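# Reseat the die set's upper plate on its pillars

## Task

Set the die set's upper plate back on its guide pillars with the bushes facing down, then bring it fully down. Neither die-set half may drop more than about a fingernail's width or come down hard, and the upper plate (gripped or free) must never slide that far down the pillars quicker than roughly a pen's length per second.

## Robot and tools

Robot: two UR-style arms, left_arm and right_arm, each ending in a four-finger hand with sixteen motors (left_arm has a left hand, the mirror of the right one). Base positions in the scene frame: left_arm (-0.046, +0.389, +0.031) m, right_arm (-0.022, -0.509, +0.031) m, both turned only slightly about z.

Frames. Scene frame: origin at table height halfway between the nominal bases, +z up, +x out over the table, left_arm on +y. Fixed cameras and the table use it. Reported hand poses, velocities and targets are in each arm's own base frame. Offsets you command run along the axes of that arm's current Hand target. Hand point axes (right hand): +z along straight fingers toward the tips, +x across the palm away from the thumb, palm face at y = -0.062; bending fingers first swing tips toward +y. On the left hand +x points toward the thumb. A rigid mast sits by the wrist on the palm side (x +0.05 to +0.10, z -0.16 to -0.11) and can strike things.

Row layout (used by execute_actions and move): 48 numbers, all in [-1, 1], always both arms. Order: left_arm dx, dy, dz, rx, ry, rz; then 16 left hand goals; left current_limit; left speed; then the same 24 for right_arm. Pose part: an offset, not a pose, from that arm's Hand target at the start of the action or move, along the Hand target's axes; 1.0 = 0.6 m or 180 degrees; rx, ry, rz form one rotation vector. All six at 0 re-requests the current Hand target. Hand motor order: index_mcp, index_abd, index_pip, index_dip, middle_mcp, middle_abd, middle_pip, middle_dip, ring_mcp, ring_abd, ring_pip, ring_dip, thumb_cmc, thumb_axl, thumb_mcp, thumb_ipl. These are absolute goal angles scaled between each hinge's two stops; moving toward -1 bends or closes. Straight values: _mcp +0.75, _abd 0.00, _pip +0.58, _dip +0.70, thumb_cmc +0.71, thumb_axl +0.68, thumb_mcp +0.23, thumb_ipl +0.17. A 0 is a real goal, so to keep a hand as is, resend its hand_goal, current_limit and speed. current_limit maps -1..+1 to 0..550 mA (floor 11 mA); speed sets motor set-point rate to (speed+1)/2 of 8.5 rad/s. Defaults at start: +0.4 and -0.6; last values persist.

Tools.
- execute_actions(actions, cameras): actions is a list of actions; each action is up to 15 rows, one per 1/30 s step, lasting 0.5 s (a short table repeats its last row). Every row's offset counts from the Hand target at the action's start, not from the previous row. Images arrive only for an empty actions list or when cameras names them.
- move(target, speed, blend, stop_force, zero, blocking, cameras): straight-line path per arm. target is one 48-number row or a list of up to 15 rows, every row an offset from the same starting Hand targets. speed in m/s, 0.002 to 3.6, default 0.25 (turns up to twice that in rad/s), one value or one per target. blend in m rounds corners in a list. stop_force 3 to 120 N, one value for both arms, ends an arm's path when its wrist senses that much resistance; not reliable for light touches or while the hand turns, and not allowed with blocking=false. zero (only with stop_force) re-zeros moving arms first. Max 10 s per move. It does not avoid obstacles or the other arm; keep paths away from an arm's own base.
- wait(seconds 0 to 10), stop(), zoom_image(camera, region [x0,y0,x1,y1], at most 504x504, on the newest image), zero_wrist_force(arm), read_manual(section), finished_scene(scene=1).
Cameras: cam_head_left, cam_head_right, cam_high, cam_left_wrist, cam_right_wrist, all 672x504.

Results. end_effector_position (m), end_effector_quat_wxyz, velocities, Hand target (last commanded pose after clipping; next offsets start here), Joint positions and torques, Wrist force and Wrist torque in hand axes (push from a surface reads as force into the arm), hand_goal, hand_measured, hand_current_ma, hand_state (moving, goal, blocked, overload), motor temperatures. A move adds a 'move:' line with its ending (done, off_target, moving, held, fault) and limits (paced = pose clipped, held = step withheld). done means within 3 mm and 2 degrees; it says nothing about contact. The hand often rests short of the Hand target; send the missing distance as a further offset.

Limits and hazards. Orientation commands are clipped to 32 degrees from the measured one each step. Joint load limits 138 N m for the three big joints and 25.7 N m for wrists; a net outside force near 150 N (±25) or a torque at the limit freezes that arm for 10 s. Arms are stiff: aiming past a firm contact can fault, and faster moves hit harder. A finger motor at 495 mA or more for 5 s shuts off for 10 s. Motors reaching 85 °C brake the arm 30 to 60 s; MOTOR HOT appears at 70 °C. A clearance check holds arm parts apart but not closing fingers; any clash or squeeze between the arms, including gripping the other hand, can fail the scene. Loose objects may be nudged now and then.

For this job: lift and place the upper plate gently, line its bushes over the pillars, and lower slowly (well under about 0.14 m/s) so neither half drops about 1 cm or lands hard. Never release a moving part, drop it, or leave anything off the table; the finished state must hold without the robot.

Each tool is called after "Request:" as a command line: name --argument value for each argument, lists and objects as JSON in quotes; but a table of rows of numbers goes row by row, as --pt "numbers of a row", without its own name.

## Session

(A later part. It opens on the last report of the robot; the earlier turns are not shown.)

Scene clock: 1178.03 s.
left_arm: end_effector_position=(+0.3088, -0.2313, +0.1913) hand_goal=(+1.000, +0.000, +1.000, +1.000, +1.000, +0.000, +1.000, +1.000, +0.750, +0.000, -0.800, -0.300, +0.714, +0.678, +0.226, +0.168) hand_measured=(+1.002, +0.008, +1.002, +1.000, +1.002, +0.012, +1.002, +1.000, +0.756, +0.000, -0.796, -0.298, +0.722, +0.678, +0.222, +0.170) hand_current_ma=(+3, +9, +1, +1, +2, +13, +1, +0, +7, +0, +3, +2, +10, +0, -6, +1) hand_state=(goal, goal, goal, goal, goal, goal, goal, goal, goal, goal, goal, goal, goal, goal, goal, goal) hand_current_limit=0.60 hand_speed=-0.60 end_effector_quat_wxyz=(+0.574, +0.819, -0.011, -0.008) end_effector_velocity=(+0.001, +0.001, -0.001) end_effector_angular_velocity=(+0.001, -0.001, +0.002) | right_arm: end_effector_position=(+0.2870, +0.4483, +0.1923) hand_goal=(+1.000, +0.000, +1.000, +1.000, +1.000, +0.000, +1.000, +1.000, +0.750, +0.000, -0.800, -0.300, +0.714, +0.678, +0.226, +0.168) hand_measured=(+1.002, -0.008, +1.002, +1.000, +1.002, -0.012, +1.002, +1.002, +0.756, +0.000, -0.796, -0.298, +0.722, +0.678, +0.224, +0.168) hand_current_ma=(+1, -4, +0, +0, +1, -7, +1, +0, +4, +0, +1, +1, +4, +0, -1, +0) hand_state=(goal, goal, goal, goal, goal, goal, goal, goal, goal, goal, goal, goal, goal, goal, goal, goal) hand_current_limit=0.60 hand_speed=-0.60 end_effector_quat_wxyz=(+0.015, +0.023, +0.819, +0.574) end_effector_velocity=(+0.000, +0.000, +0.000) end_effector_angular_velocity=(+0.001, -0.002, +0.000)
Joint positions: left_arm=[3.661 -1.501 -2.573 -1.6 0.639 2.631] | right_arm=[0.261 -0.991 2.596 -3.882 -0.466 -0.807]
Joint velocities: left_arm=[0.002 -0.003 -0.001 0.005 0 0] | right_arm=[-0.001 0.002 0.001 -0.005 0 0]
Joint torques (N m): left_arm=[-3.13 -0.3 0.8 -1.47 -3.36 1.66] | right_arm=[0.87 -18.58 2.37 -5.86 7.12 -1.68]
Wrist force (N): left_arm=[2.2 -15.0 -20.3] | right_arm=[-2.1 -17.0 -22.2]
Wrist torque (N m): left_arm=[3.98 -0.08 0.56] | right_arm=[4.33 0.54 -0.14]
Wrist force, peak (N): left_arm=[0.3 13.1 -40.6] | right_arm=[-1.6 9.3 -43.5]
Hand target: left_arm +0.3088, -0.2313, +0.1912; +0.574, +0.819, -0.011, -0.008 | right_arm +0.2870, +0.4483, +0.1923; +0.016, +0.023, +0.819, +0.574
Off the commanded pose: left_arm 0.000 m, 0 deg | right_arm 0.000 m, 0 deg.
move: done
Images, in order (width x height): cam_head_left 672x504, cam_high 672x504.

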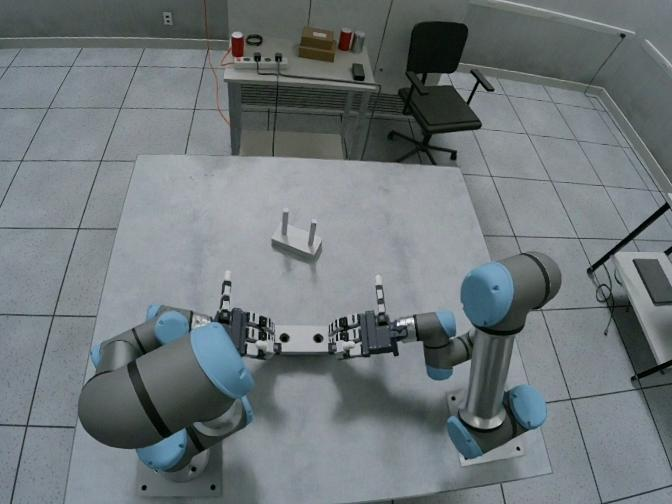

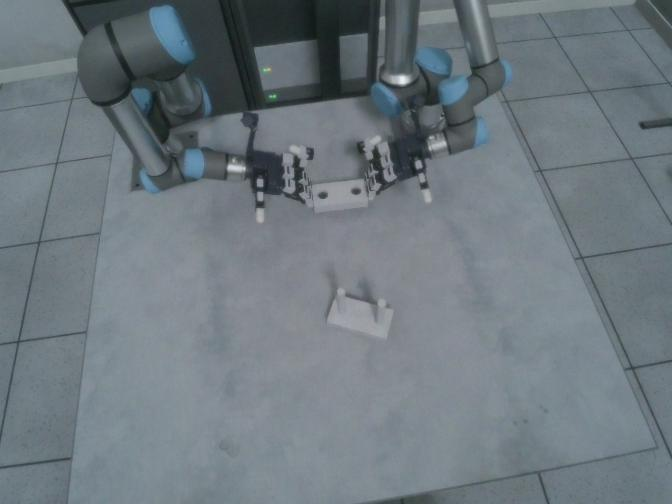

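Request:
move --pt "0 0.0002 0.00055 0 0 0 1 0 1 1 1 0 1 1 0.75 0 -0.8 -0.3 0.714 0.678 0.226 0.168 0.6 -0.6 0 0.0002 0.00055 0 0 0 1 0 1 1 1 0 1 1 0.75 0 -0.8 -0.3 0.714 0.678 0.226 0.168 0.6 -0.6" --pt "0 0.0472 -0.01655 0 0 0 1 0 1 1 1 0 1 1 0.75 0 -0.8 -0.3 0.714 0.678 0.226 0.168 0.6 -0.6 0 0.0472 -0.01655 0 0 0 1 0 1 1 1 0 1 1 0.75 0 -0.8 -0.3 0.714 0.678 0.226 0.168 0.6 -0.6" --speed 0.02

Scene clock: 1189.53 s.
left_arm: end_effector_position=(+0.3088, -0.2317, +0.2213) hand_goal=(+1.000, +0.000, +1.000, +1.000, +1.000, +0.000, +1.000, +1.000, +0.750, +0.000, -0.800, -0.300, +0.714, +0.678, +0.226, +0.168) hand_measured=(+1.004, +0.008, +1.002, +1.002, +1.002, +0.012, +1.002, +1.000, +0.756, +0.000, -0.796, -0.298, +0.722, +0.678, +0.222, +0.170) hand_current_ma=(+3, +9, +2, +1, +3, +14, +1, +0, +7, +0, +3, +2, +10, +0, -6, +1) hand_state=(goal, goal, goal, goal, goal, goal, goal, goal, goal, goal, goal, goal, goal, goal, goal, goal) hand_current_limit=0.60 hand_speed=-0.60 end_effector_quat_wxyz=(+0.574, +0.819, -0.012, -0.008) end_effector_velocity=(+0.000, +0.000, -0.001) end_effector_angular_velocity=(+0.001, -0.002, +0.001) | right_arm: end_effector_position=(+0.2870, +0.4486, +0.2223) hand_goal=(+1.000, +0.000, +1.000, +1.000, +1.000, +0.000, +1.000, +1.000, +0.750, +0.000, -0.800, -0.300, +0.714, +0.678, +0.226, +0.168) hand_measured=(+1.002, -0.008, +1.002, +1.000, +1.004, -0.012, +1.002, +1.002, +0.756, +0.000, -0.796, -0.298, +0.722, +0.678, +0.224, +0.168) hand_current_ma=(+1, -4, +0, +0, +1, -7, +1, +0, +4, +0, +1, +1, +4, +0, -1, +0) hand_state=(goal, goal, goal, goal, goal, goal, goal, goal, goal, goal, goal, goal, goal, goal, goal, goal) hand_current_limit=0.60 hand_speed=-0.60 end_effector_quat_wxyz=(+0.015, +0.023, +0.819, +0.574) end_effector_velocity=(+0.000, +0.000, -0.001) end_effector_angular_velocity=(+0.001, +0.000, +0.000)
Joint positions: left_arm=[3.66 -1.404 -2.533 -1.736 0.638 2.63] | right_arm=[0.262 -1.127 2.602 -3.754 -0.467 -0.805]
Joint velocities: left_arm=[0 -0.002 -0.001 0.006 0 0] | right_arm=[0 0.004 0 -0.006 0 0.001]
Joint torques (N m): left_arm=[-2.07 -2.16 1.76 -2.61 -2.32 3.23] | right_arm=[0.29 -17.41 2.13 -6.12 8.13 -1.6]
Wrist force (N): left_arm=[1.6 -16.7 -28.6] | right_arm=[-1.7 -19.4 -30.6]
Wrist torque (N m): left_arm=[5.39 -0.02 0.56] | right_arm=[5.67 0.58 -0.17]
Wrist force, peak (N): left_arm=[2.4 -18.2 -29.3] | right_arm=[-1.7 -20.9 -31.3]
Hand target: left_arm +0.3088, -0.2316, +0.2212; +0.574, +0.819, -0.011, -0.008 | right_arm +0.2871, +0.4486, +0.2223; +0.016, +0.023, +0.819, +0.574
Off the commanded pose: left_arm 0.000 m, 0 deg | right_arm 0.000 m, 0 deg.
move: done

Request:
move --target '[0,0.0783,-0.0285,0,0,0,1,0,1,1,1,0,1,1,0.75,0,-0.8,-0.3,0.714,0.678,0.226,0.168,0.6,-0.6,0,0.0783,-0.0285,0,0,0,1,0,1,1,1,0,1,1,0.75,0,-0.8,-0.3,0.714,0.678,0.226,0.168,0.6,-0.6]' --speed 0.03

Request:
move --target '[0,0.0783,-0.0285,0,0,0,1,0,1,1,1,0,1,1,0.75,0,-0.8,-0.3,0.714,0.678,0.226,0.168,0.6,-0.6,0,0.0783,-0.0285,0,0,0,1,0,1,1,1,0,1,1,0.75,0,-0.8,-0.3,0.714,0.678,0.226,0.168,0.6,-0.6]' --speed 0.03 --cameras '["all"]'

Request:
zoom_image --camera "cam_high" --region '[270, 100, 430, 380]'

Request:
zoom_image --camera "cam_head_left" --region '[220, 190, 380, 350]'

Scene clock: 1194.43 s.
left_arm: end_effector_position=(+0.3088, -0.2317, +0.2713) hand_goal=(+1.000, +0.000, +1.000, +1.000, +1.000, +0.000, +1.000, +1.000, +0.750, +0.000, -0.800, -0.300, +0.714, +0.678, +0.226, +0.168) hand_measured=(+1.004, +0.008, +1.002, +1.002, +1.002, +0.012, +1.002, +1.000, +0.756, +0.000, -0.796, -0.298, +0.722, +0.678, +0.222, +0.170) hand_current_ma=(+3, +9, +2, +1, +3, +14, +1, +0, +7, +0, +3, +2, +10, +0, -6, +1) hand_state=(goal, goal, goal, goal, goal, goal, goal, goal, goal, goal, goal, goal, goal, goal, goal, goal) hand_current_limit=0.60 hand_speed=-0.60 end_effector_quat_wxyz=(+0.574, +0.819, -0.012, -0.008) | right_arm: end_effector_position=(+0.2871, +0.4486, +0.2724) hand_goal=(+1.000, +0.000, +1.000, +1.000, +1.000, +0.000, +1.000, +1.000, +0.750, +0.000, -0.800, -0.300, +0.714, +0.678, +0.226, +0.168) hand_measured=(+1.002, -0.008, +1.002, +1.000, +1.004, -0.012, +1.002, +1.002, +0.756, +0.000, -0.796, -0.298, +0.722, +0.678, +0.224, +0.168) hand_current_ma=(+1, -4, +0, +0, +1, -7, +1, +0, +4, +0, +1, +1, +4, +0, -1, +0) hand_state=(goal, goal, goal, goal, goal, goal, goal, goal, goal, goal, goal, goal, goal, goal, goal, goal) hand_current_limit=0.60 hand_speed=-0.60 end_effector_quat_wxyz=(+0.016, +0.022, +0.819, +0.574)
Joint positions: left_arm=[3.66 -1.28 -2.452 -1.941 0.638 2.63] | right_arm=[0.262 -1.35 2.591 -3.521 -0.467 -0.805]
Joint torques (N m): left_arm=[-2.83 -5.37 3.93 -2.57 -2.32 3.18] | right_arm=[-0.38 -10.82 -17.75 -5.99 8.17 -1.2]
Wrist force (N): left_arm=[2.1 -17.5 -28.9] | right_arm=[-1.9 -20.1 -31.1]
Wrist torque (N m): left_arm=[5.44 0.00 0.60] | right_arm=[5.75 0.64 -0.12]
Wrist force, peak (N): left_arm=[2.6 -18.9 -28.8] | right_arm=[-2.1 -21.3 -31.2]
Hand target: left_arm +0.3088, -0.2316, +0.2712; +0.574, +0.819, -0.011, -0.008 | right_arm +0.2871, +0.4486, +0.2723; +0.016, +0.023, +0.819, +0.574
Off the commanded pose: left_arm 0.000 m, 0 deg | right_arm 0.000 m, 0 deg.
move: done

Scene clock: 1196.43 s.
left_arm: end_effector_position=(+0.3088, -0.2316, +0.3213) hand_goal=(+1.000, +0.000, +1.000, +1.000, +1.000, +0.000, +1.000, +1.000, +0.750, +0.000, -0.800, -0.300, +0.714, +0.678, +0.226, +0.168) hand_measured=(+1.004, +0.010, +1.002, +1.002, +1.002, +0.012, +1.002, +1.000, +0.756, +0.000, -0.796, -0.298, +0.722, +0.678, +0.222, +0.170) hand_current_ma=(+3, +10, +2, +1, +3, +15, +1, +0, +7, +0, +3, +2, +10, +0, -6, +1) hand_state=(goal, goal, goal, goal, goal, goal, goal, goal, goal, goal, goal, goal, goal, goal, goal, goal) hand_current_limit=0.60 hand_speed=-0.60 end_effector_quat_wxyz=(+0.574, +0.819, -0.011, -0.008) | right_arm: end_effector_position=(+0.2872, +0.4486, +0.3224) hand_goal=(+1.000, +0.000, +1.000, +1.000, +1.000, +0.000, +1.000, +1.000, +0.750, +0.000, -0.800, -0.300, +0.714, +0.678, +0.226, +0.168) hand_measured=(+1.002, -0.008, +1.002, +1.000, +1.004, -0.012, +1.002, +1.002, +0.756, +0.000, -0.796, -0.298, +0.722, +0.678, +0.224, +0.168) hand_current_ma=(+1, -4, +0, +0, +1, -7, +1, +0, +4, +0, +1, +1, +4, +0, -1, +0) hand_state=(goal, goal, goal, goal, goal, goal, goal, goal, goal, goal, goal, goal, goal, goal, goal, goal) hand_current_limit=0.60 hand_speed=-0.60 end_effector_quat_wxyz=(+0.016, +0.022, +0.819, +0.574)
Joint positions: left_arm=[3.661 -1.196 -2.356 -2.121 0.639 2.63] | right_arm=[0.262 -1.547 2.553 -3.286 -0.467 -0.806]
Joint torques (N m): left_arm=[-1.46 -5.85 7.53 -2.54 -1.98 3.06] | right_arm=[-1.63 -7 -11.95 -6.36 8.06 -1.28]
Wrist force (N): left_arm=[2.5 -18.1 -28.1] | right_arm=[-1.7 -21.2 -30.6]
Wrist torque (N m): left_arm=[5.36 0.06 0.58] | right_arm=[5.62 0.61 -0.06]
Wrist force, peak (N): left_arm=[2.4 -18.5 -29.5] | right_arm=[-1.6 -20.3 -32.1]
Hand target: left_arm +0.3088, -0.2316, +0.3212; +0.574, +0.819, -0.011, -0.008 | right_arm +0.2871, +0.4485, +0.3223; +0.016, +0.023, +0.819, +0.574
Off the commanded pose: left_arm 0.000 m, 0 deg | right_arm 0.000 m, 0 deg.
move: done

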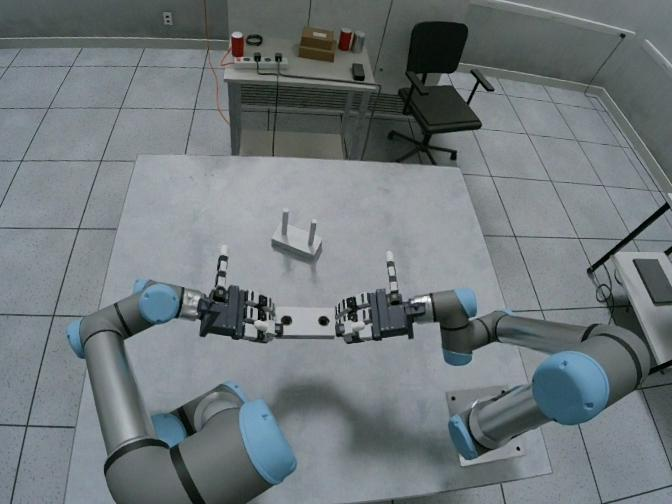

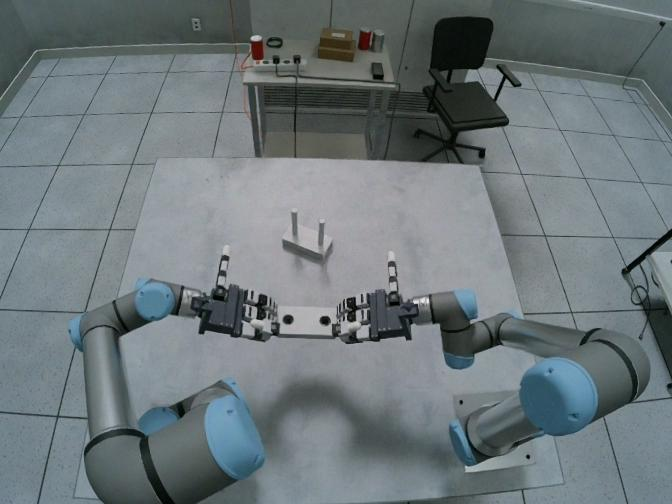

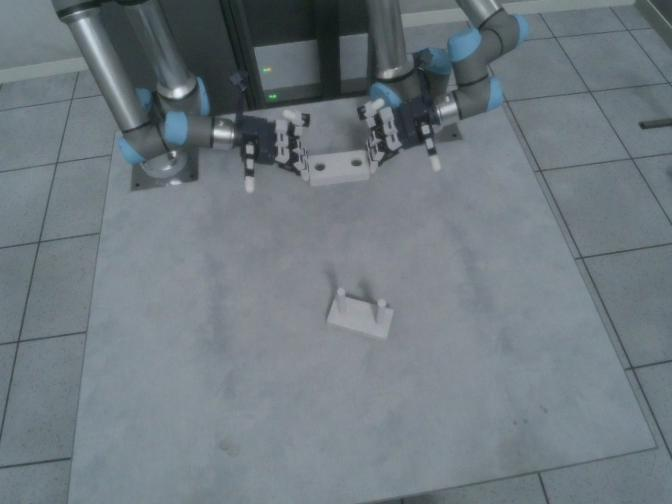

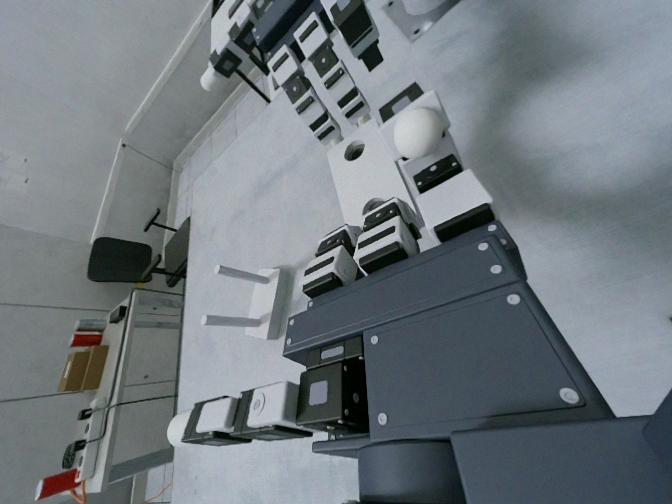

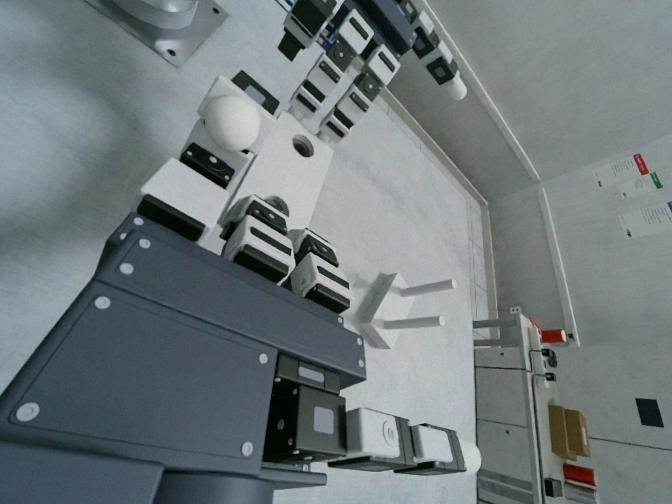

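Scaled by 1.800 from the camera's 672x504 image, which has a finer 960x720 frame.

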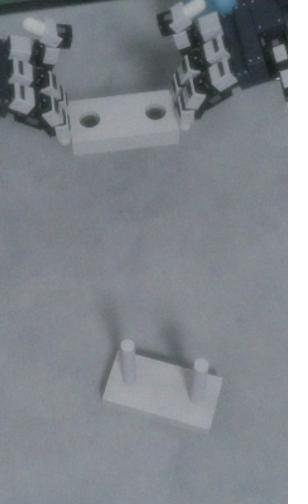

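Scaled by 3.150 from the camera's 672x504 image, which has a finer 960x720 frame.

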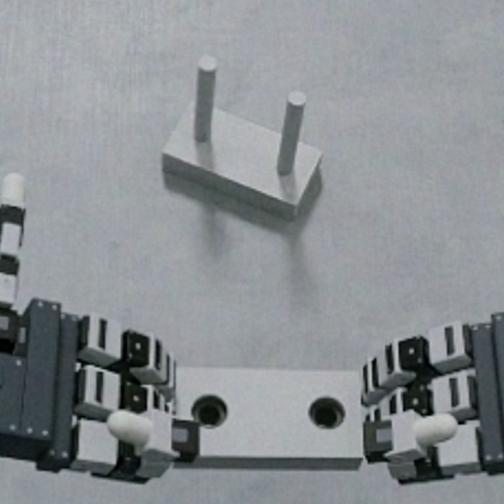

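Request:
move --target '[0.04997,-0.0006,-0.00164,0,0,0,1,0,1,1,1,0,1,1,0.75,0,-0.8,-0.3,0.714,0.678,0.226,0.168,0.6,-0.6,-0.04998,0.0006,0.00164,0,0,0,1,0,1,1,1,0,1,1,0.75,0,-0.8,-0.3,0.714,0.678,0.226,0.168,0.6,-0.6]' --speed 0.03

Scene clock: 1202.03 s.
left_arm: end_effector_position=(+0.3389, -0.2314, +0.3212) hand_goal=(+1.000, +0.000, +1.000, +1.000, +1.000, +0.000, +1.000, +1.000, +0.750, +0.000, -0.800, -0.300, +0.714, +0.678, +0.226, +0.168) hand_measured=(+1.004, +0.010, +1.002, +1.002, +1.002, +0.014, +1.002, +1.000, +0.756, +0.000, -0.796, -0.298, +0.722, +0.678, +0.222, +0.170) hand_current_ma=(+3, +12, +2, +1, +3, +16, +1, +0, +7, +0, +3, +2, +10, +0, -6, +1) hand_state=(goal, goal, goal, goal, goal, goal, goal, goal, goal, goal, goal, goal, goal, goal, goal, goal) hand_current_limit=0.60 hand_speed=-0.60 end_effector_quat_wxyz=(+0.574, +0.819, -0.011, -0.008) end_effector_velocity=(-0.002, +0.000, +0.000) end_effector_angular_velocity=(+0.000, +0.002, -0.003) | right_arm: end_effector_position=(+0.3173, +0.4479, +0.3223) hand_goal=(+1.000, +0.000, +1.000, +1.000, +1.000, +0.000, +1.000, +1.000, +0.750, +0.000, -0.800, -0.300, +0.714, +0.678, +0.226, +0.168) hand_measured=(+1.002, -0.008, +1.002, +1.000, +1.004, -0.014, +1.002, +1.002, +0.756, +0.000, -0.796, -0.298, +0.722, +0.678, +0.224, +0.168) hand_current_ma=(+1, -4, +0, +0, +1, -8, +1, +0, +4, +0, +1, +1, +4, +0, -1, +0) hand_state=(goal, goal, goal, goal, goal, goal, goal, goal, goal, goal, goal, goal, goal, goal, goal, goal) hand_current_limit=0.60 hand_speed=-0.60 end_effector_quat_wxyz=(+0.016, +0.023, +0.819, +0.574)
Joint positions: left_arm=[3.61 -1.288 -2.307 -2.037 0.598 2.579] | right_arm=[0.236 -1.507 2.495 -3.227 -0.45 -0.851]
Joint velocities: left_arm=[0.001 0.004 -0.003 -0.005 0.004 0.003] | right_arm=[within noise]
Joint torques (N m): left_arm=[-4.29 19.19 6.39 -6.6 -2.42 3.26] | right_arm=[17.55 -28.98 -6.75 -6.09 6.33 0.9]
Wrist force (N): left_arm=[2.5 -17.5 -28.5] | right_arm=[-1.3 -20.9 -30.9]
Wrist torque (N m): left_arm=[5.43 0.03 0.66] | right_arm=[5.61 0.57 -0.10]
Wrist force, peak (N): left_arm=[2.6 -17.9 -28.4] | right_arm=[-1.1 -20.0 -31.5]
Hand target: left_arm +0.3388, -0.2314, +0.3212; +0.574, +0.819, -0.011, -0.008 | right_arm +0.3171, +0.4479, +0.3223; +0.016, +0.023, +0.819, +0.574
Off the commanded pose: left_arm 0.000 m, 0 deg | right_arm 0.000 m, 0 deg.
move: done

Request:
move --target '[0.09994,-0.0012,-0.00328,0,0,0,1,0,1,1,1,0,1,1,0.75,0,-0.8,-0.3,0.714,0.678,0.226,0.168,0.6,-0.6,-0.09996,0.0012,0.00328,0,0,0,1,0,1,1,1,0,1,1,0.75,0,-0.8,-0.3,0.714,0.678,0.226,0.168,0.6,-0.6]' --speed 0.04

Request:
move --target '[0.09994,-0.0012,-0.00328,0,0,0,1,0,1,1,1,0,1,1,0.75,0,-0.8,-0.3,0.714,0.678,0.226,0.168,0.6,-0.6,-0.09996,0.0012,0.00328,0,0,0,1,0,1,1,1,0,1,1,0.75,0,-0.8,-0.3,0.714,0.678,0.226,0.168,0.6,-0.6]' --speed 0.04 --cameras '["all"]'

Request:
zoom_image --camera "cam_high" --region '[270, 160, 430, 380]'

Request:
zoom_image --camera "cam_head_left" --region '[220, 190, 380, 350]'

Request:
zoom_image --camera "cam_head_right" --region '[220, 190, 380, 350]'

Scene clock: 1208.03 s.
left_arm: end_effector_position=(+0.3989, -0.2310, +0.3212) hand_goal=(+1.000, +0.000, +1.000, +1.000, +1.000, +0.000, +1.000, +1.000, +0.750, +0.000, -0.800, -0.300, +0.714, +0.678, +0.226, +0.168) hand_measured=(+1.004, +0.010, +1.002, +1.002, +1.002, +0.014, +1.002, +1.000, +0.756, +0.000, -0.796, -0.298, +0.722, +0.678, +0.222, +0.170) hand_current_ma=(+3, +12, +2, +1, +3, +17, +1, +0, +7, +0, +3, +2, +10, +0, -6, +1) hand_state=(goal, goal, goal, goal, goal, goal, goal, goal, goal, goal, goal, goal, goal, goal, goal, goal) hand_current_limit=0.60 hand_speed=-0.60 end_effector_quat_wxyz=(+0.574, +0.819, -0.011, -0.008) end_effector_velocity=(-0.002, +0.000, +0.000) end_effector_angular_velocity=(+0.000, +0.001, -0.002) | right_arm: end_effector_position=(+0.3773, +0.4467, +0.3223) hand_goal=(+1.000, +0.000, +1.000, +1.000, +1.000, +0.000, +1.000, +1.000, +0.750, +0.000, -0.800, -0.300, +0.714, +0.678, +0.226, +0.168) hand_measured=(+1.002, -0.010, +1.002, +1.000, +1.004, -0.014, +1.002, +1.002, +0.756, +0.000, -0.796, -0.298, +0.722, +0.678, +0.224, +0.168) hand_current_ma=(+1, -5, +0, +0, +1, -9, +1, +0, +4, +0, +1, +1, +4, +0, -1, +0) hand_state=(goal, goal, goal, goal, goal, goal, goal, goal, goal, goal, goal, goal, goal, goal, goal, goal) hand_current_limit=0.60 hand_speed=-0.60 end_effector_quat_wxyz=(+0.016, +0.023, +0.819, +0.574) end_effector_velocity=(-0.001, +0.000, +0.000) end_effector_angular_velocity=(+0.001, +0.000, -0.001)
Joint positions: left_arm=[3.534 -1.453 -2.195 -1.908 0.539 2.49] | right_arm=[0.196 -1.423 2.369 -3.116 -0.426 -0.928]
Joint velocities: left_arm=[0.002 0.004 -0.003 -0.005 0.003 0.004] | right_arm=[0 -0.002 0.004 -0.005 0.001 0.003]
Joint torques (N m): left_arm=[-5.89 29.45 8.16 -5.58 -3 3.04] | right_arm=[19.35 -33.55 -7.65 -5.64 6.92 1.24]
Wrist force (N): left_arm=[2.0 -16.7 -28.1] | right_arm=[-1.4 -20.2 -31.4]
Wrist torque (N m): left_arm=[5.37 0.05 0.61] | right_arm=[5.61 0.59 -0.11]
Wrist force, peak (N): left_arm=[2.4 -18.2 -28.2] | right_arm=[-1.5 -21.3 -30.7]
Hand target: left_arm +0.3988, -0.2309, +0.3212; +0.574, +0.819, -0.011, -0.008 | right_arm +0.3771, +0.4468, +0.3222; +0.016, +0.023, +0.819, +0.574
Off the commanded pose: left_arm 0.000 m, 0 deg | right_arm 0.000 m, 0 deg.
move: done

Scene clock: 1209.83 s.
left_arm: end_effector_position=(+0.4589, -0.2306, +0.3212) hand_goal=(+1.000, +0.000, +1.000, +1.000, +1.000, +0.000, +1.000, +1.000, +0.750, +0.000, -0.800, -0.300, +0.714, +0.678, +0.226, +0.168) hand_measured=(+1.004, +0.010, +1.002, +1.002, +1.002, +0.014, +1.002, +1.000, +0.756, +0.000, -0.796, -0.298, +0.722, +0.678, +0.222, +0.170) hand_current_ma=(+3, +12, +2, +1, +3, +17, +1, +0, +7, +0, +3, +2, +10, +0, -6, +1) hand_state=(goal, goal, goal, goal, goal, goal, goal, goal, goal, goal, goal, goal, goal, goal, goal, goal) hand_current_limit=0.60 hand_speed=-0.60 end_effector_quat_wxyz=(+0.574, +0.819, -0.011, -0.008) | right_arm: end_effector_position=(+0.4373, +0.4455, +0.3222) hand_goal=(+1.000, +0.000, +1.000, +1.000, +1.000, +0.000, +1.000, +1.000, +0.750, +0.000, -0.800, -0.300, +0.714, +0.678, +0.226, +0.168) hand_measured=(+1.002, -0.010, +1.002, +1.000, +1.004, -0.014, +1.002, +1.002, +0.756, +0.000, -0.796, -0.298, +0.722, +0.678, +0.224, +0.168) hand_current_ma=(+1, -6, +0, +0, +1, -10, +1, +0, +4, +0, +1, +1, +4, +0, -1, +0) hand_state=(goal, goal, goal, goal, goal, goal, goal, goal, goal, goal, goal, goal, goal, goal, goal, goal) hand_current_limit=0.60 hand_speed=-0.60 end_effector_quat_wxyz=(+0.016, +0.023, +0.819, +0.574)
Joint positions: left_arm=[3.48 -1.601 -2.068 -1.822 0.5 2.415] | right_arm=[0.166 -1.336 2.233 -3.01 -0.41 -0.989]
Joint torques (N m): left_arm=[-8.76 35.76 9.38 -4.97 -3.9 3.26] | right_arm=[19 -36.66 -8.32 -5.97 7.59 0.84]
Wrist force (N): left_arm=[2.1 -17.0 -27.9] | right_arm=[-2.0 -20.3 -30.9]
Wrist torque (N m): left_arm=[5.30 0.03 0.62] | right_arm=[5.50 0.63 -0.16]
Wrist force, peak (N): left_arm=[2.3 -18.3 -28.2] | right_arm=[-1.1 -20.7 -31.3]
Hand target: left_arm +0.4588, -0.2305, +0.3212; +0.574, +0.819, -0.011, -0.008 | right_arm +0.4371, +0.4456, +0.3222; +0.016, +0.023, +0.819, +0.574
Off the commanded pose: left_arm 0.000 m, 0 deg | right_arm 0.000 m, 0 deg.
move: done

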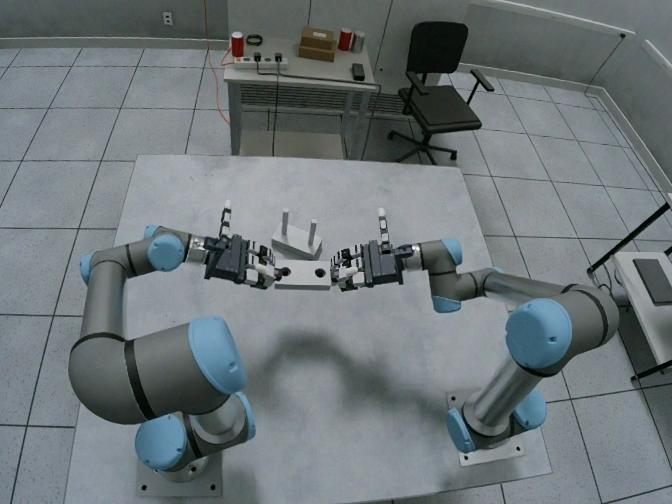

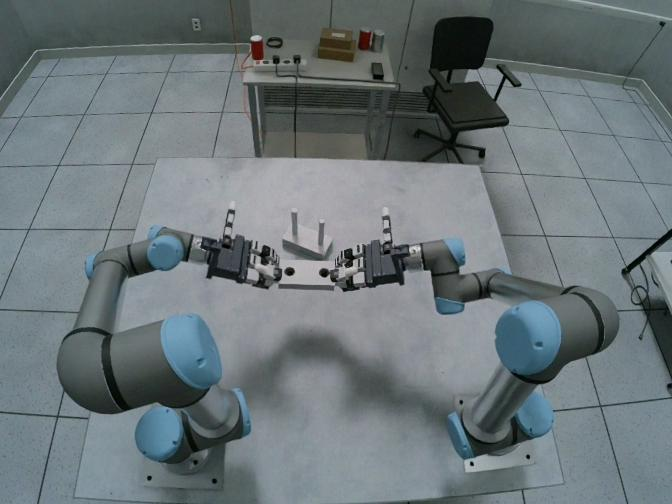

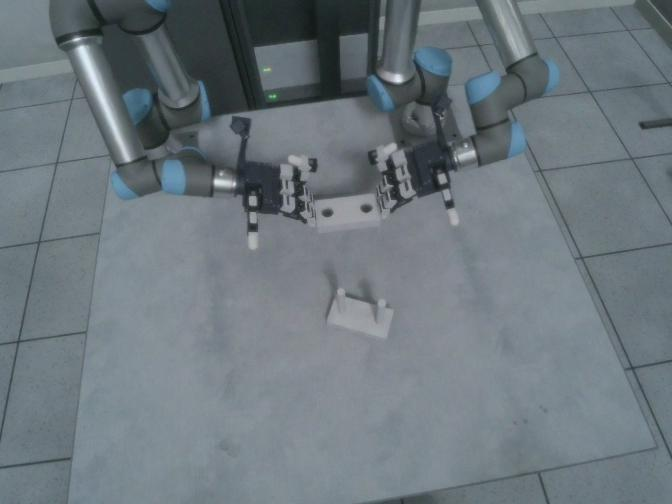

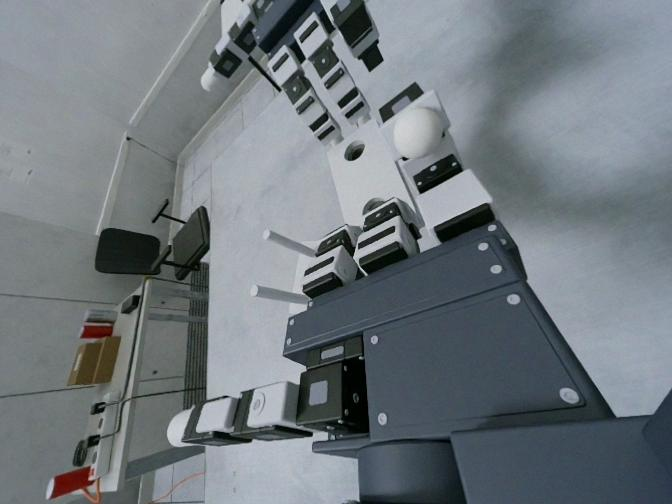

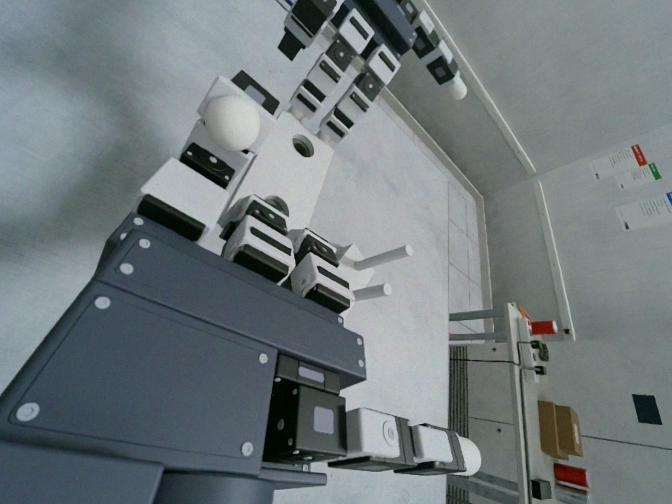

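Scaled by 2.291 from the camera's 672x504 image, which has a finer 960x720 frame.

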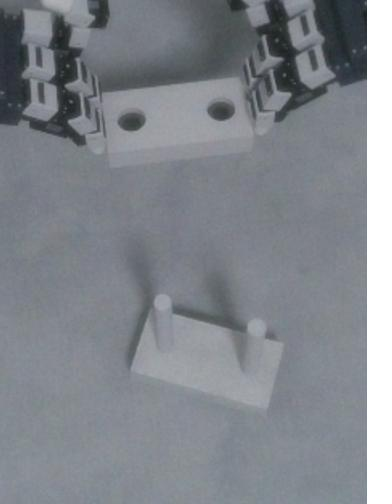

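Scaled by 3.150 from the camera's 672x504 image, which has a finer 960x720 frame.

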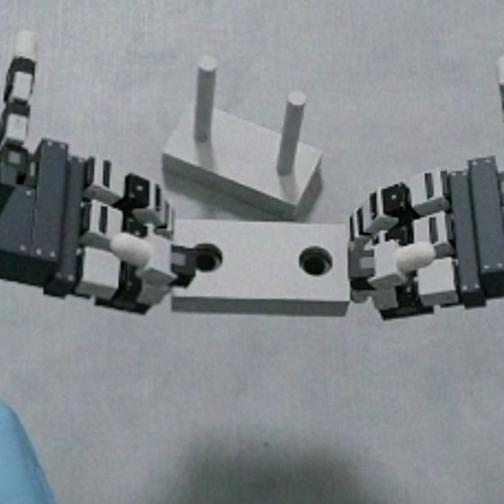

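Scaled by 3.150 from the camera's 672x504 image, which has a finer 960x720 frame.

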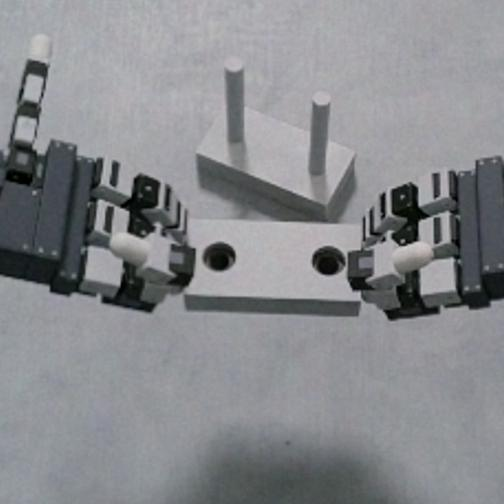

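Request:
move --target '[0,0.1566,-0.057,0,0,0,1,0,1,1,1,0,1,1,0.75,0,-0.8,-0.3,0.714,0.678,0.226,0.168,0.6,-0.6,0,0.1566,-0.057,0,0,0,1,0,1,1,1,0,1,1,0.75,0,-0.8,-0.3,0.714,0.678,0.226,0.168,0.6,-0.6]' --speed 0.04 --cameras '["all"]'

Request:
zoom_image --camera "cam_high" --region '[270, 140, 430, 360]'

Request:
zoom_image --camera "cam_left_wrist" --region '[150, 100, 450, 400]'

Request:
zoom_image --camera "cam_right_wrist" --region '[200, 100, 500, 400]'

Scene clock: 1233.33 s.
left_arm: end_effector_position=(+0.4587, -0.2305, +0.4213) hand_goal=(+1.000, +0.000, +1.000, +1.000, +1.000, +0.000, +1.000, +1.000, +0.750, +0.000, -0.800, -0.300, +0.714, +0.678, +0.226, +0.168) hand_measured=(+1.004, +0.012, +1.002, +1.002, +1.002, +0.014, +1.002, +1.000, +0.756, +0.000, -0.796, -0.298, +0.722, +0.678, +0.222, +0.170) hand_current_ma=(+3, +13, +2, +1, +3, +18, +1, +0, +7, +0, +3, +2, +10, +0, -6, +1) hand_state=(goal, goal, goal, goal, goal, goal, goal, goal, goal, goal, goal, goal, goal, goal, goal, goal) hand_current_limit=0.60 hand_speed=-0.60 end_effector_quat_wxyz=(+0.574, +0.819, -0.011, -0.008) | right_arm: end_effector_position=(+0.4372, +0.4455, +0.4224) hand_goal=(+1.000, +0.000, +1.000, +1.000, +1.000, +0.000, +1.000, +1.000, +0.750, +0.000, -0.800, -0.300, +0.714, +0.678, +0.226, +0.168) hand_measured=(+1.002, -0.010, +1.002, +1.000, +1.004, -0.014, +1.002, +1.002, +0.756, +0.000, -0.796, -0.298, +0.722, +0.678, +0.224, +0.168) hand_current_ma=(+1, -6, +0, +0, +1, -10, +1, +0, +4, +0, +1, +1, +4, +0, -1, +0) hand_state=(goal, goal, goal, goal, goal, goal, goal, goal, goal, goal, goal, goal, goal, goal, goal, goal) hand_current_limit=0.60 hand_speed=-0.60 end_effector_quat_wxyz=(+0.016, +0.022, +0.819, +0.574)
Joint positions: left_arm=[3.481 -1.504 -1.887 -2.101 0.501 2.415] | right_arm=[0.166 -1.53 2.118 -2.701 -0.41 -0.99]
Joint torques (N m): left_arm=[-6.44 12.9 12.47 0.16 -3.84 2.89] | right_arm=[2.99 -13.89 -12.6 -5.63 8.44 -1.4]
Wrist force (N): left_arm=[2.6 -17.7 -27.1] | right_arm=[-1.7 -20.7 -29.7]
Wrist torque (N m): left_arm=[5.19 0.09 0.51] | right_arm=[5.38 0.65 -0.05]
Wrist force, peak (N): left_arm=[2.6 -18.4 -27.8] | right_arm=[-1.9 -20.4 -31.0]
Hand target: left_arm +0.4588, -0.2304, +0.4212; +0.574, +0.819, -0.011, -0.008 | right_arm +0.4372, +0.4455, +0.4222; +0.016, +0.023, +0.819, +0.574
Off the commanded pose: left_arm 0.000 m, 0 deg | right_arm 0.000 m, 0 deg.
move: done

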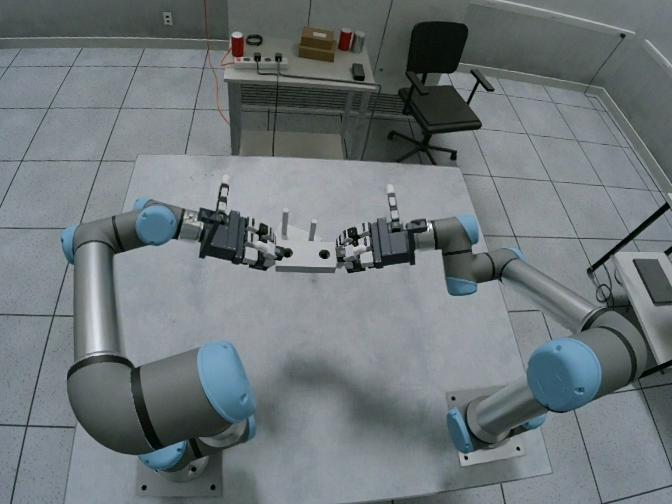

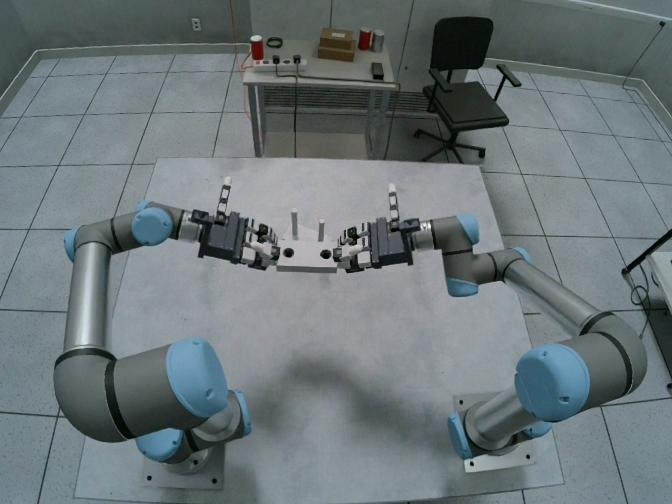

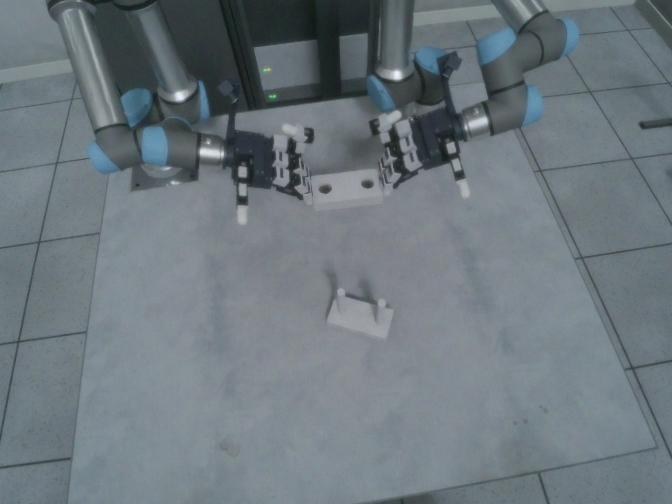

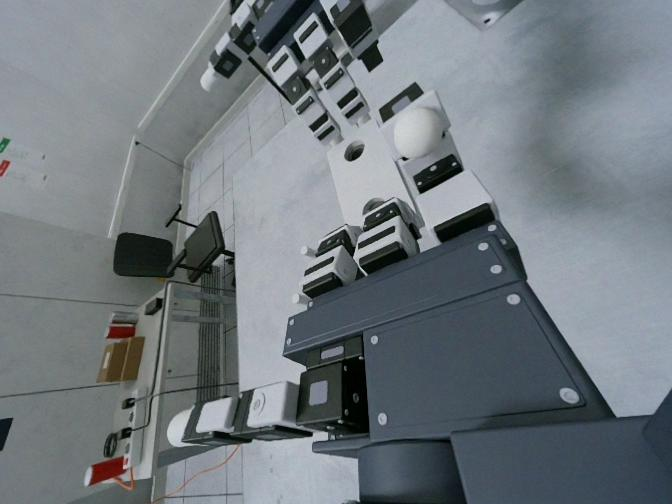

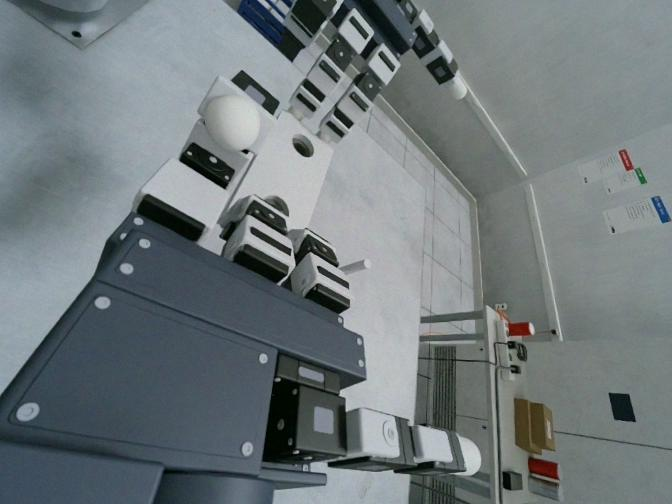

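Scaled by 2.291 from the camera's 672x504 image, which has a finer 960x720 frame.

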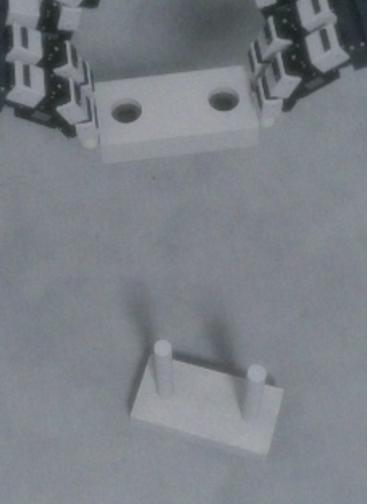

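Scaled by 1.680 from the camera's 672x504 image, which has a finer 960x720 frame.

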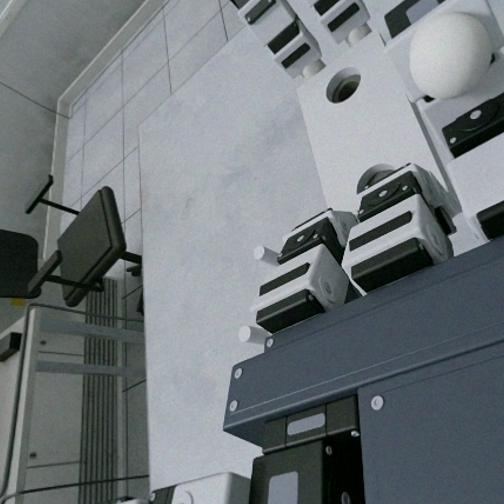

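Scaled by 1.680 from the camera's 672x504 image, which has a finer 960x720 frame.

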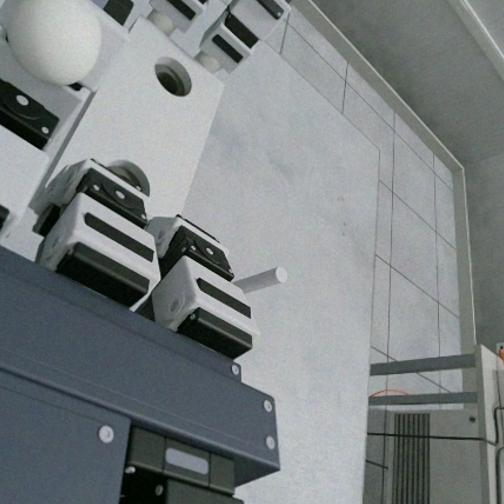

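Request:
move --target '[0.0122,0.00009,0.00025,0,-0.02089,0.0076,1,0,1,1,1,0,1,1,0.75,0,-0.8,-0.3,0.714,0.678,0.226,0.168,0.6,-0.6,0.0122,0.00009,0.00025,0,-0.02089,0.0076,1,0,1,1,1,0,1,1,0.75,0,-0.8,-0.3,0.714,0.678,0.226,0.168,0.6,-0.6]' --speed 0.04

Scene clock: 1256.00 s.
left_arm: end_effector_position=(+0.4660, -0.2309, +0.4212) hand_goal=(+1.000, +0.000, +1.000, +1.000, +1.000, +0.000, +1.000, +1.000, +0.750, +0.000, -0.800, -0.300, +0.714, +0.678, +0.226, +0.168) hand_measured=(+1.004, +0.012, +1.002, +1.002, +1.002, +0.014, +1.002, +1.000, +0.756, +0.000, -0.796, -0.298, +0.722, +0.678, +0.222, +0.170) hand_current_ma=(+3, +13, +2, +1, +3, +18, +1, +0, +7, +0, +3, +2, +10, +0, -6, +1) hand_state=(goal, goal, goal, goal, goal, goal, goal, goal, goal, goal, goal, goal, goal, goal, goal, goal) hand_current_limit=0.60 hand_speed=-0.60 end_effector_quat_wxyz=(+0.573, +0.818, -0.040, -0.028) | right_arm: end_effector_position=(+0.4297, +0.4461, +0.4221) hand_goal=(+1.000, +0.000, +1.000, +1.000, +1.000, +0.000, +1.000, +1.000, +0.750, +0.000, -0.800, -0.300, +0.714, +0.678, +0.226, +0.168) hand_measured=(+1.002, -0.010, +1.002, +1.000, +1.004, -0.014, +1.002, +1.002, +0.756, +0.000, -0.796, -0.298, +0.722, +0.678, +0.224, +0.168) hand_current_ma=(+1, -6, +0, +0, +1, -10, +1, +0, +4, +0, +1, +1, +4, +0, -1, +0) hand_state=(goal, goal, goal, goal, goal, goal, goal, goal, goal, goal, goal, goal, goal, goal, goal, goal) hand_current_limit=0.60 hand_speed=-0.60 end_effector_quat_wxyz=(+0.035, +0.051, +0.817, +0.573)
Joint positions: left_arm=[3.463 -1.573 -1.809 -2.172 0.538 2.488] | right_arm=[0.185 -1.537 2.165 -2.896 -0.462 -0.819]
Joint torques (N m): left_arm=[-10.57 37.95 12.34 -0.79 -6.54 -2.29] | right_arm=[4.34 -12.62 -39.36 -3.65 8.04 -1.71]
Wrist force (N): left_arm=[2.1 -16.3 -27.9] | right_arm=[-1.6 -20.3 -30.8]
Wrist torque (N m): left_arm=[5.33 0.05 0.59] | right_arm=[5.44 0.63 -0.06]
Wrist force, peak (N): left_arm=[2.5 -17.4 -27.8] | right_arm=[-1.6 -20.3 -30.8]
Hand target: left_arm +0.4661, -0.2308, +0.4212; +0.573, +0.818, -0.040, -0.028 | right_arm +0.4299, +0.4461, +0.4222; +0.036, +0.051, +0.817, +0.573
Off the commanded pose: left_arm 0.000 m, 0 deg | right_arm 0.000 m, 0 deg.
move: done

Request:
execute_actions --actions '[]'

Scene clock: 1280.50 s.
left_arm: end_effector_position=(+0.4661, -0.2308, +0.4212) hand_goal=(+1.000, +0.000, +1.000, +1.000, +1.000, +0.000, +1.000, +1.000, +0.750, +0.000, -0.800, -0.300, +0.714, +0.678, +0.226, +0.168) hand_measured=(+1.004, +0.012, +1.002, +1.002, +1.002, +0.014, +1.002, +1.000, +0.756, +0.000, -0.796, -0.298, +0.722, +0.678, +0.222, +0.170) hand_current_ma=(+3, +13, +2, +1, +3, +18, +1, +0, +7, +0, +3, +2, +10, +0, -6, +1) hand_state=(goal, goal, goal, goal, goal, goal, goal, goal, goal, goal, goal, goal, goal, goal, goal, goal) hand_current_limit=0.60 hand_speed=-0.60 end_effector_quat_wxyz=(+0.573, +0.818, -0.040, -0.028) | right_arm: end_effector_position=(+0.4299, +0.4461, +0.4222) hand_goal=(+1.000, +0.000, +1.000, +1.000, +1.000, +0.000, +1.000, +1.000, +0.750, +0.000, -0.800, -0.300, +0.714, +0.678, +0.226, +0.168) hand_measured=(+1.002, -0.010, +1.002, +1.000, +1.004, -0.014, +1.002, +1.002, +0.756, +0.000, -0.796, -0.298, +0.722, +0.678, +0.224, +0.168) hand_current_ma=(+1, -6, +0, +0, +1, -10, +1, +0, +4, +0, +1, +1, +4, +0, -1, +0) hand_state=(goal, goal, goal, goal, goal, goal, goal, goal, goal, goal, goal, goal, goal, goal, goal, goal) hand_current_limit=0.60 hand_speed=-0.60 end_effector_quat_wxyz=(+0.036, +0.051, +0.817, +0.573)
Joint positions: left_arm=[3.463 -1.573 -1.809 -2.172 0.538 2.488] | right_arm=[0.185 -1.537 2.165 -2.896 -0.462 -0.818]
Joint velocities: within noise
Joint torques (N m): left_arm=[-6.43 37.42 11.67 -0.6 -5.54 -2.1] | right_arm=[1.52 -12.28 -38.46 -5.28 6.49 1.24]
Motor temperatures (°C): left_arm=[42 33 32 43 45 43] | right_arm=[32 35 38 40 43 38]
Wrist force (N): left_arm=[2.1 -16.7 -27.0] | right_arm=[-1.7 -20.1 -30.0]
Wrist torque (N m): left_arm=[5.13 0.08 0.63] | right_arm=[5.34 0.66 -0.08]
Wrist force, peak (N): left_arm=[2.7 -17.9 -28.0] | right_arm=[-1.7 -21.3 -30.7]
Hand target: left_arm +0.4661, -0.2308, +0.4212; +0.573, +0.818, -0.040, -0.028 | right_arm +0.4299, +0.4461, +0.4222; +0.036, +0.051, +0.817, +0.573
Off the commanded pose: left_arm 0.000 m, 0 deg | right_arm 0.000 m, 0 deg.

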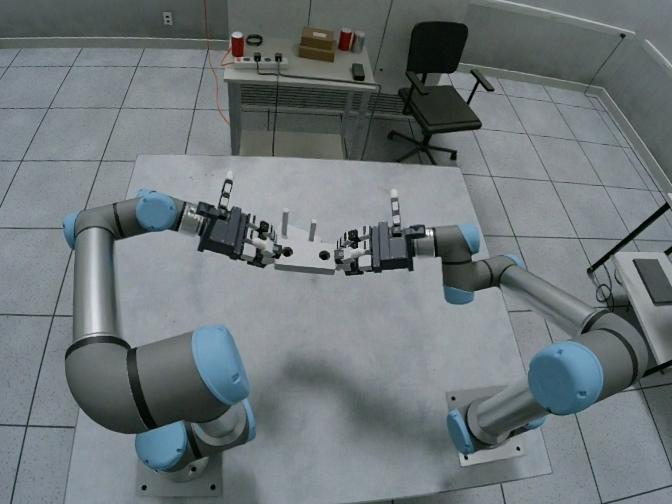

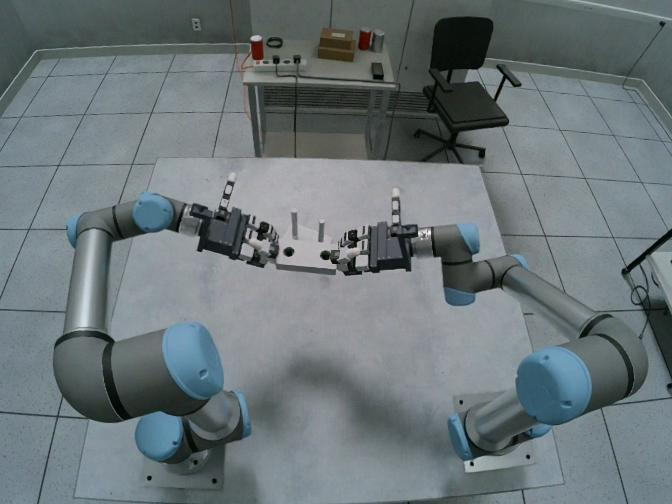

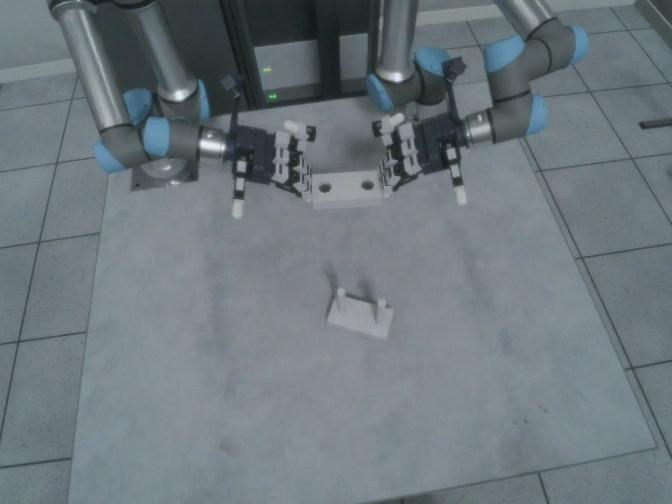

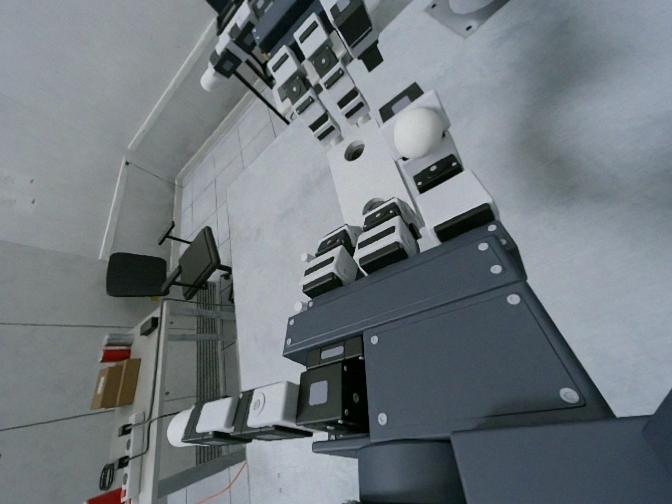

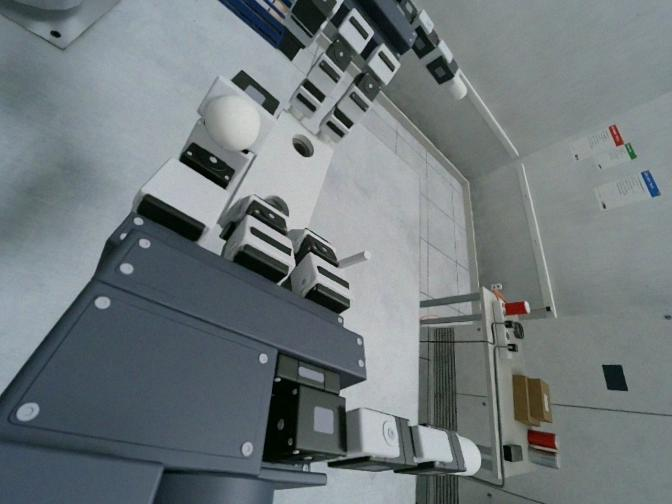

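Request:
move --target '[0.06498,-0.0009,-0.00247,0,-0.02572,0.00936,1,0,1,1,1,0,1,1,0.75,0,-0.8,-0.3,0.714,0.678,0.226,0.168,0.6,-0.6,-0.03492,0.0012,0.00331,0,-0.02572,0.00936,1,0,1,1,1,0,1,1,0.75,0,-0.8,-0.3,0.714,0.678,0.226,0.168,0.6,-0.6]' --speed 0.03

Scene clock: 1301.93 s.
left_arm: end_effector_position=(+0.5050, -0.2332, +0.4212) hand_goal=(+1.000, +0.000, +1.000, +1.000, +1.000, +0.000, +1.000, +1.000, +0.750, +0.000, -0.800, -0.300, +0.714, +0.678, +0.226, +0.168) hand_measured=(+1.004, +0.012, +1.002, +1.002, +1.002, +0.014, +1.002, +1.000, +0.756, +0.000, -0.796, -0.298, +0.722, +0.678, +0.222, +0.170) hand_current_ma=(+3, +14, +2, +1, +3, +19, +1, +0, +7, +0, +3, +2, +10, +0, -6, +1) hand_state=(goal, goal, goal, goal, goal, goal, goal, goal, goal, goal, goal, goal, goal, goal, goal, goal) hand_current_limit=0.60 hand_speed=-0.60 end_effector_quat_wxyz=(+0.571, +0.815, -0.075, -0.053) end_effector_velocity=(-0.001, -0.001, +0.000) end_effector_angular_velocity=(+0.000, -0.007, +0.001) | right_arm: end_effector_position=(+0.4510, +0.4456, +0.4222) hand_goal=(+1.000, +0.000, +1.000, +1.000, +1.000, +0.000, +1.000, +1.000, +0.750, +0.000, -0.800, -0.300, +0.714, +0.678, +0.226, +0.168) hand_measured=(+1.002, -0.010, +1.002, +1.000, +1.004, -0.014, +1.002, +1.002, +0.756, +0.000, -0.796, -0.298, +0.722, +0.678, +0.224, +0.168) hand_current_ma=(+1, -6, +0, +0, +1, -10, +1, +0, +4, +0, +1, +1, +4, +0, -1, +0) hand_state=(goal, goal, goal, goal, goal, goal, goal, goal, goal, goal, goal, goal, goal, goal, goal, goal) hand_current_limit=0.60 hand_speed=-0.60 end_effector_quat_wxyz=(+0.060, +0.086, +0.815, +0.571) end_effector_velocity=(+0.000, +0.000, -0.001) end_effector_angular_velocity=(+0.000, +0.002, +0.003)
Joint positions: left_arm=[3.419 -1.724 -1.638 -2.237 0.571 2.54] | right_arm=[0.196 -1.493 2.148 -3.053 -0.529 -0.67]
Joint velocities: left_arm=[-0.001 0.004 -0.004 0.006 -0.002 0.001] | right_arm=[-0.001 0 0 0.006 0.004 -0.005]
Joint torques (N m): left_arm=[-9.69 44.56 10.85 -1.14 -5.65 -1.46] | right_arm=[14.2 -30.57 -27.33 -3.44 7.16 -1.49]
Wrist force (N): left_arm=[2.6 -17.7 -28.3] | right_arm=[-1.3 -21.0 -30.6]
Wrist torque (N m): left_arm=[5.38 0.10 0.52] | right_arm=[5.58 0.68 -0.05]
Wrist force, peak (N): left_arm=[2.6 -17.7 -28.3] | right_arm=[-1.9 -20.9 -30.7]
Hand target: left_arm +0.5050, -0.2330, +0.4212; +0.571, +0.816, -0.075, -0.052 | right_arm +0.4509, +0.4456, +0.4222; +0.060, +0.086, +0.814, +0.571
Off the commanded pose: left_arm 0.000 m, 0 deg | right_arm 0.000 m, 0 deg.
move: done


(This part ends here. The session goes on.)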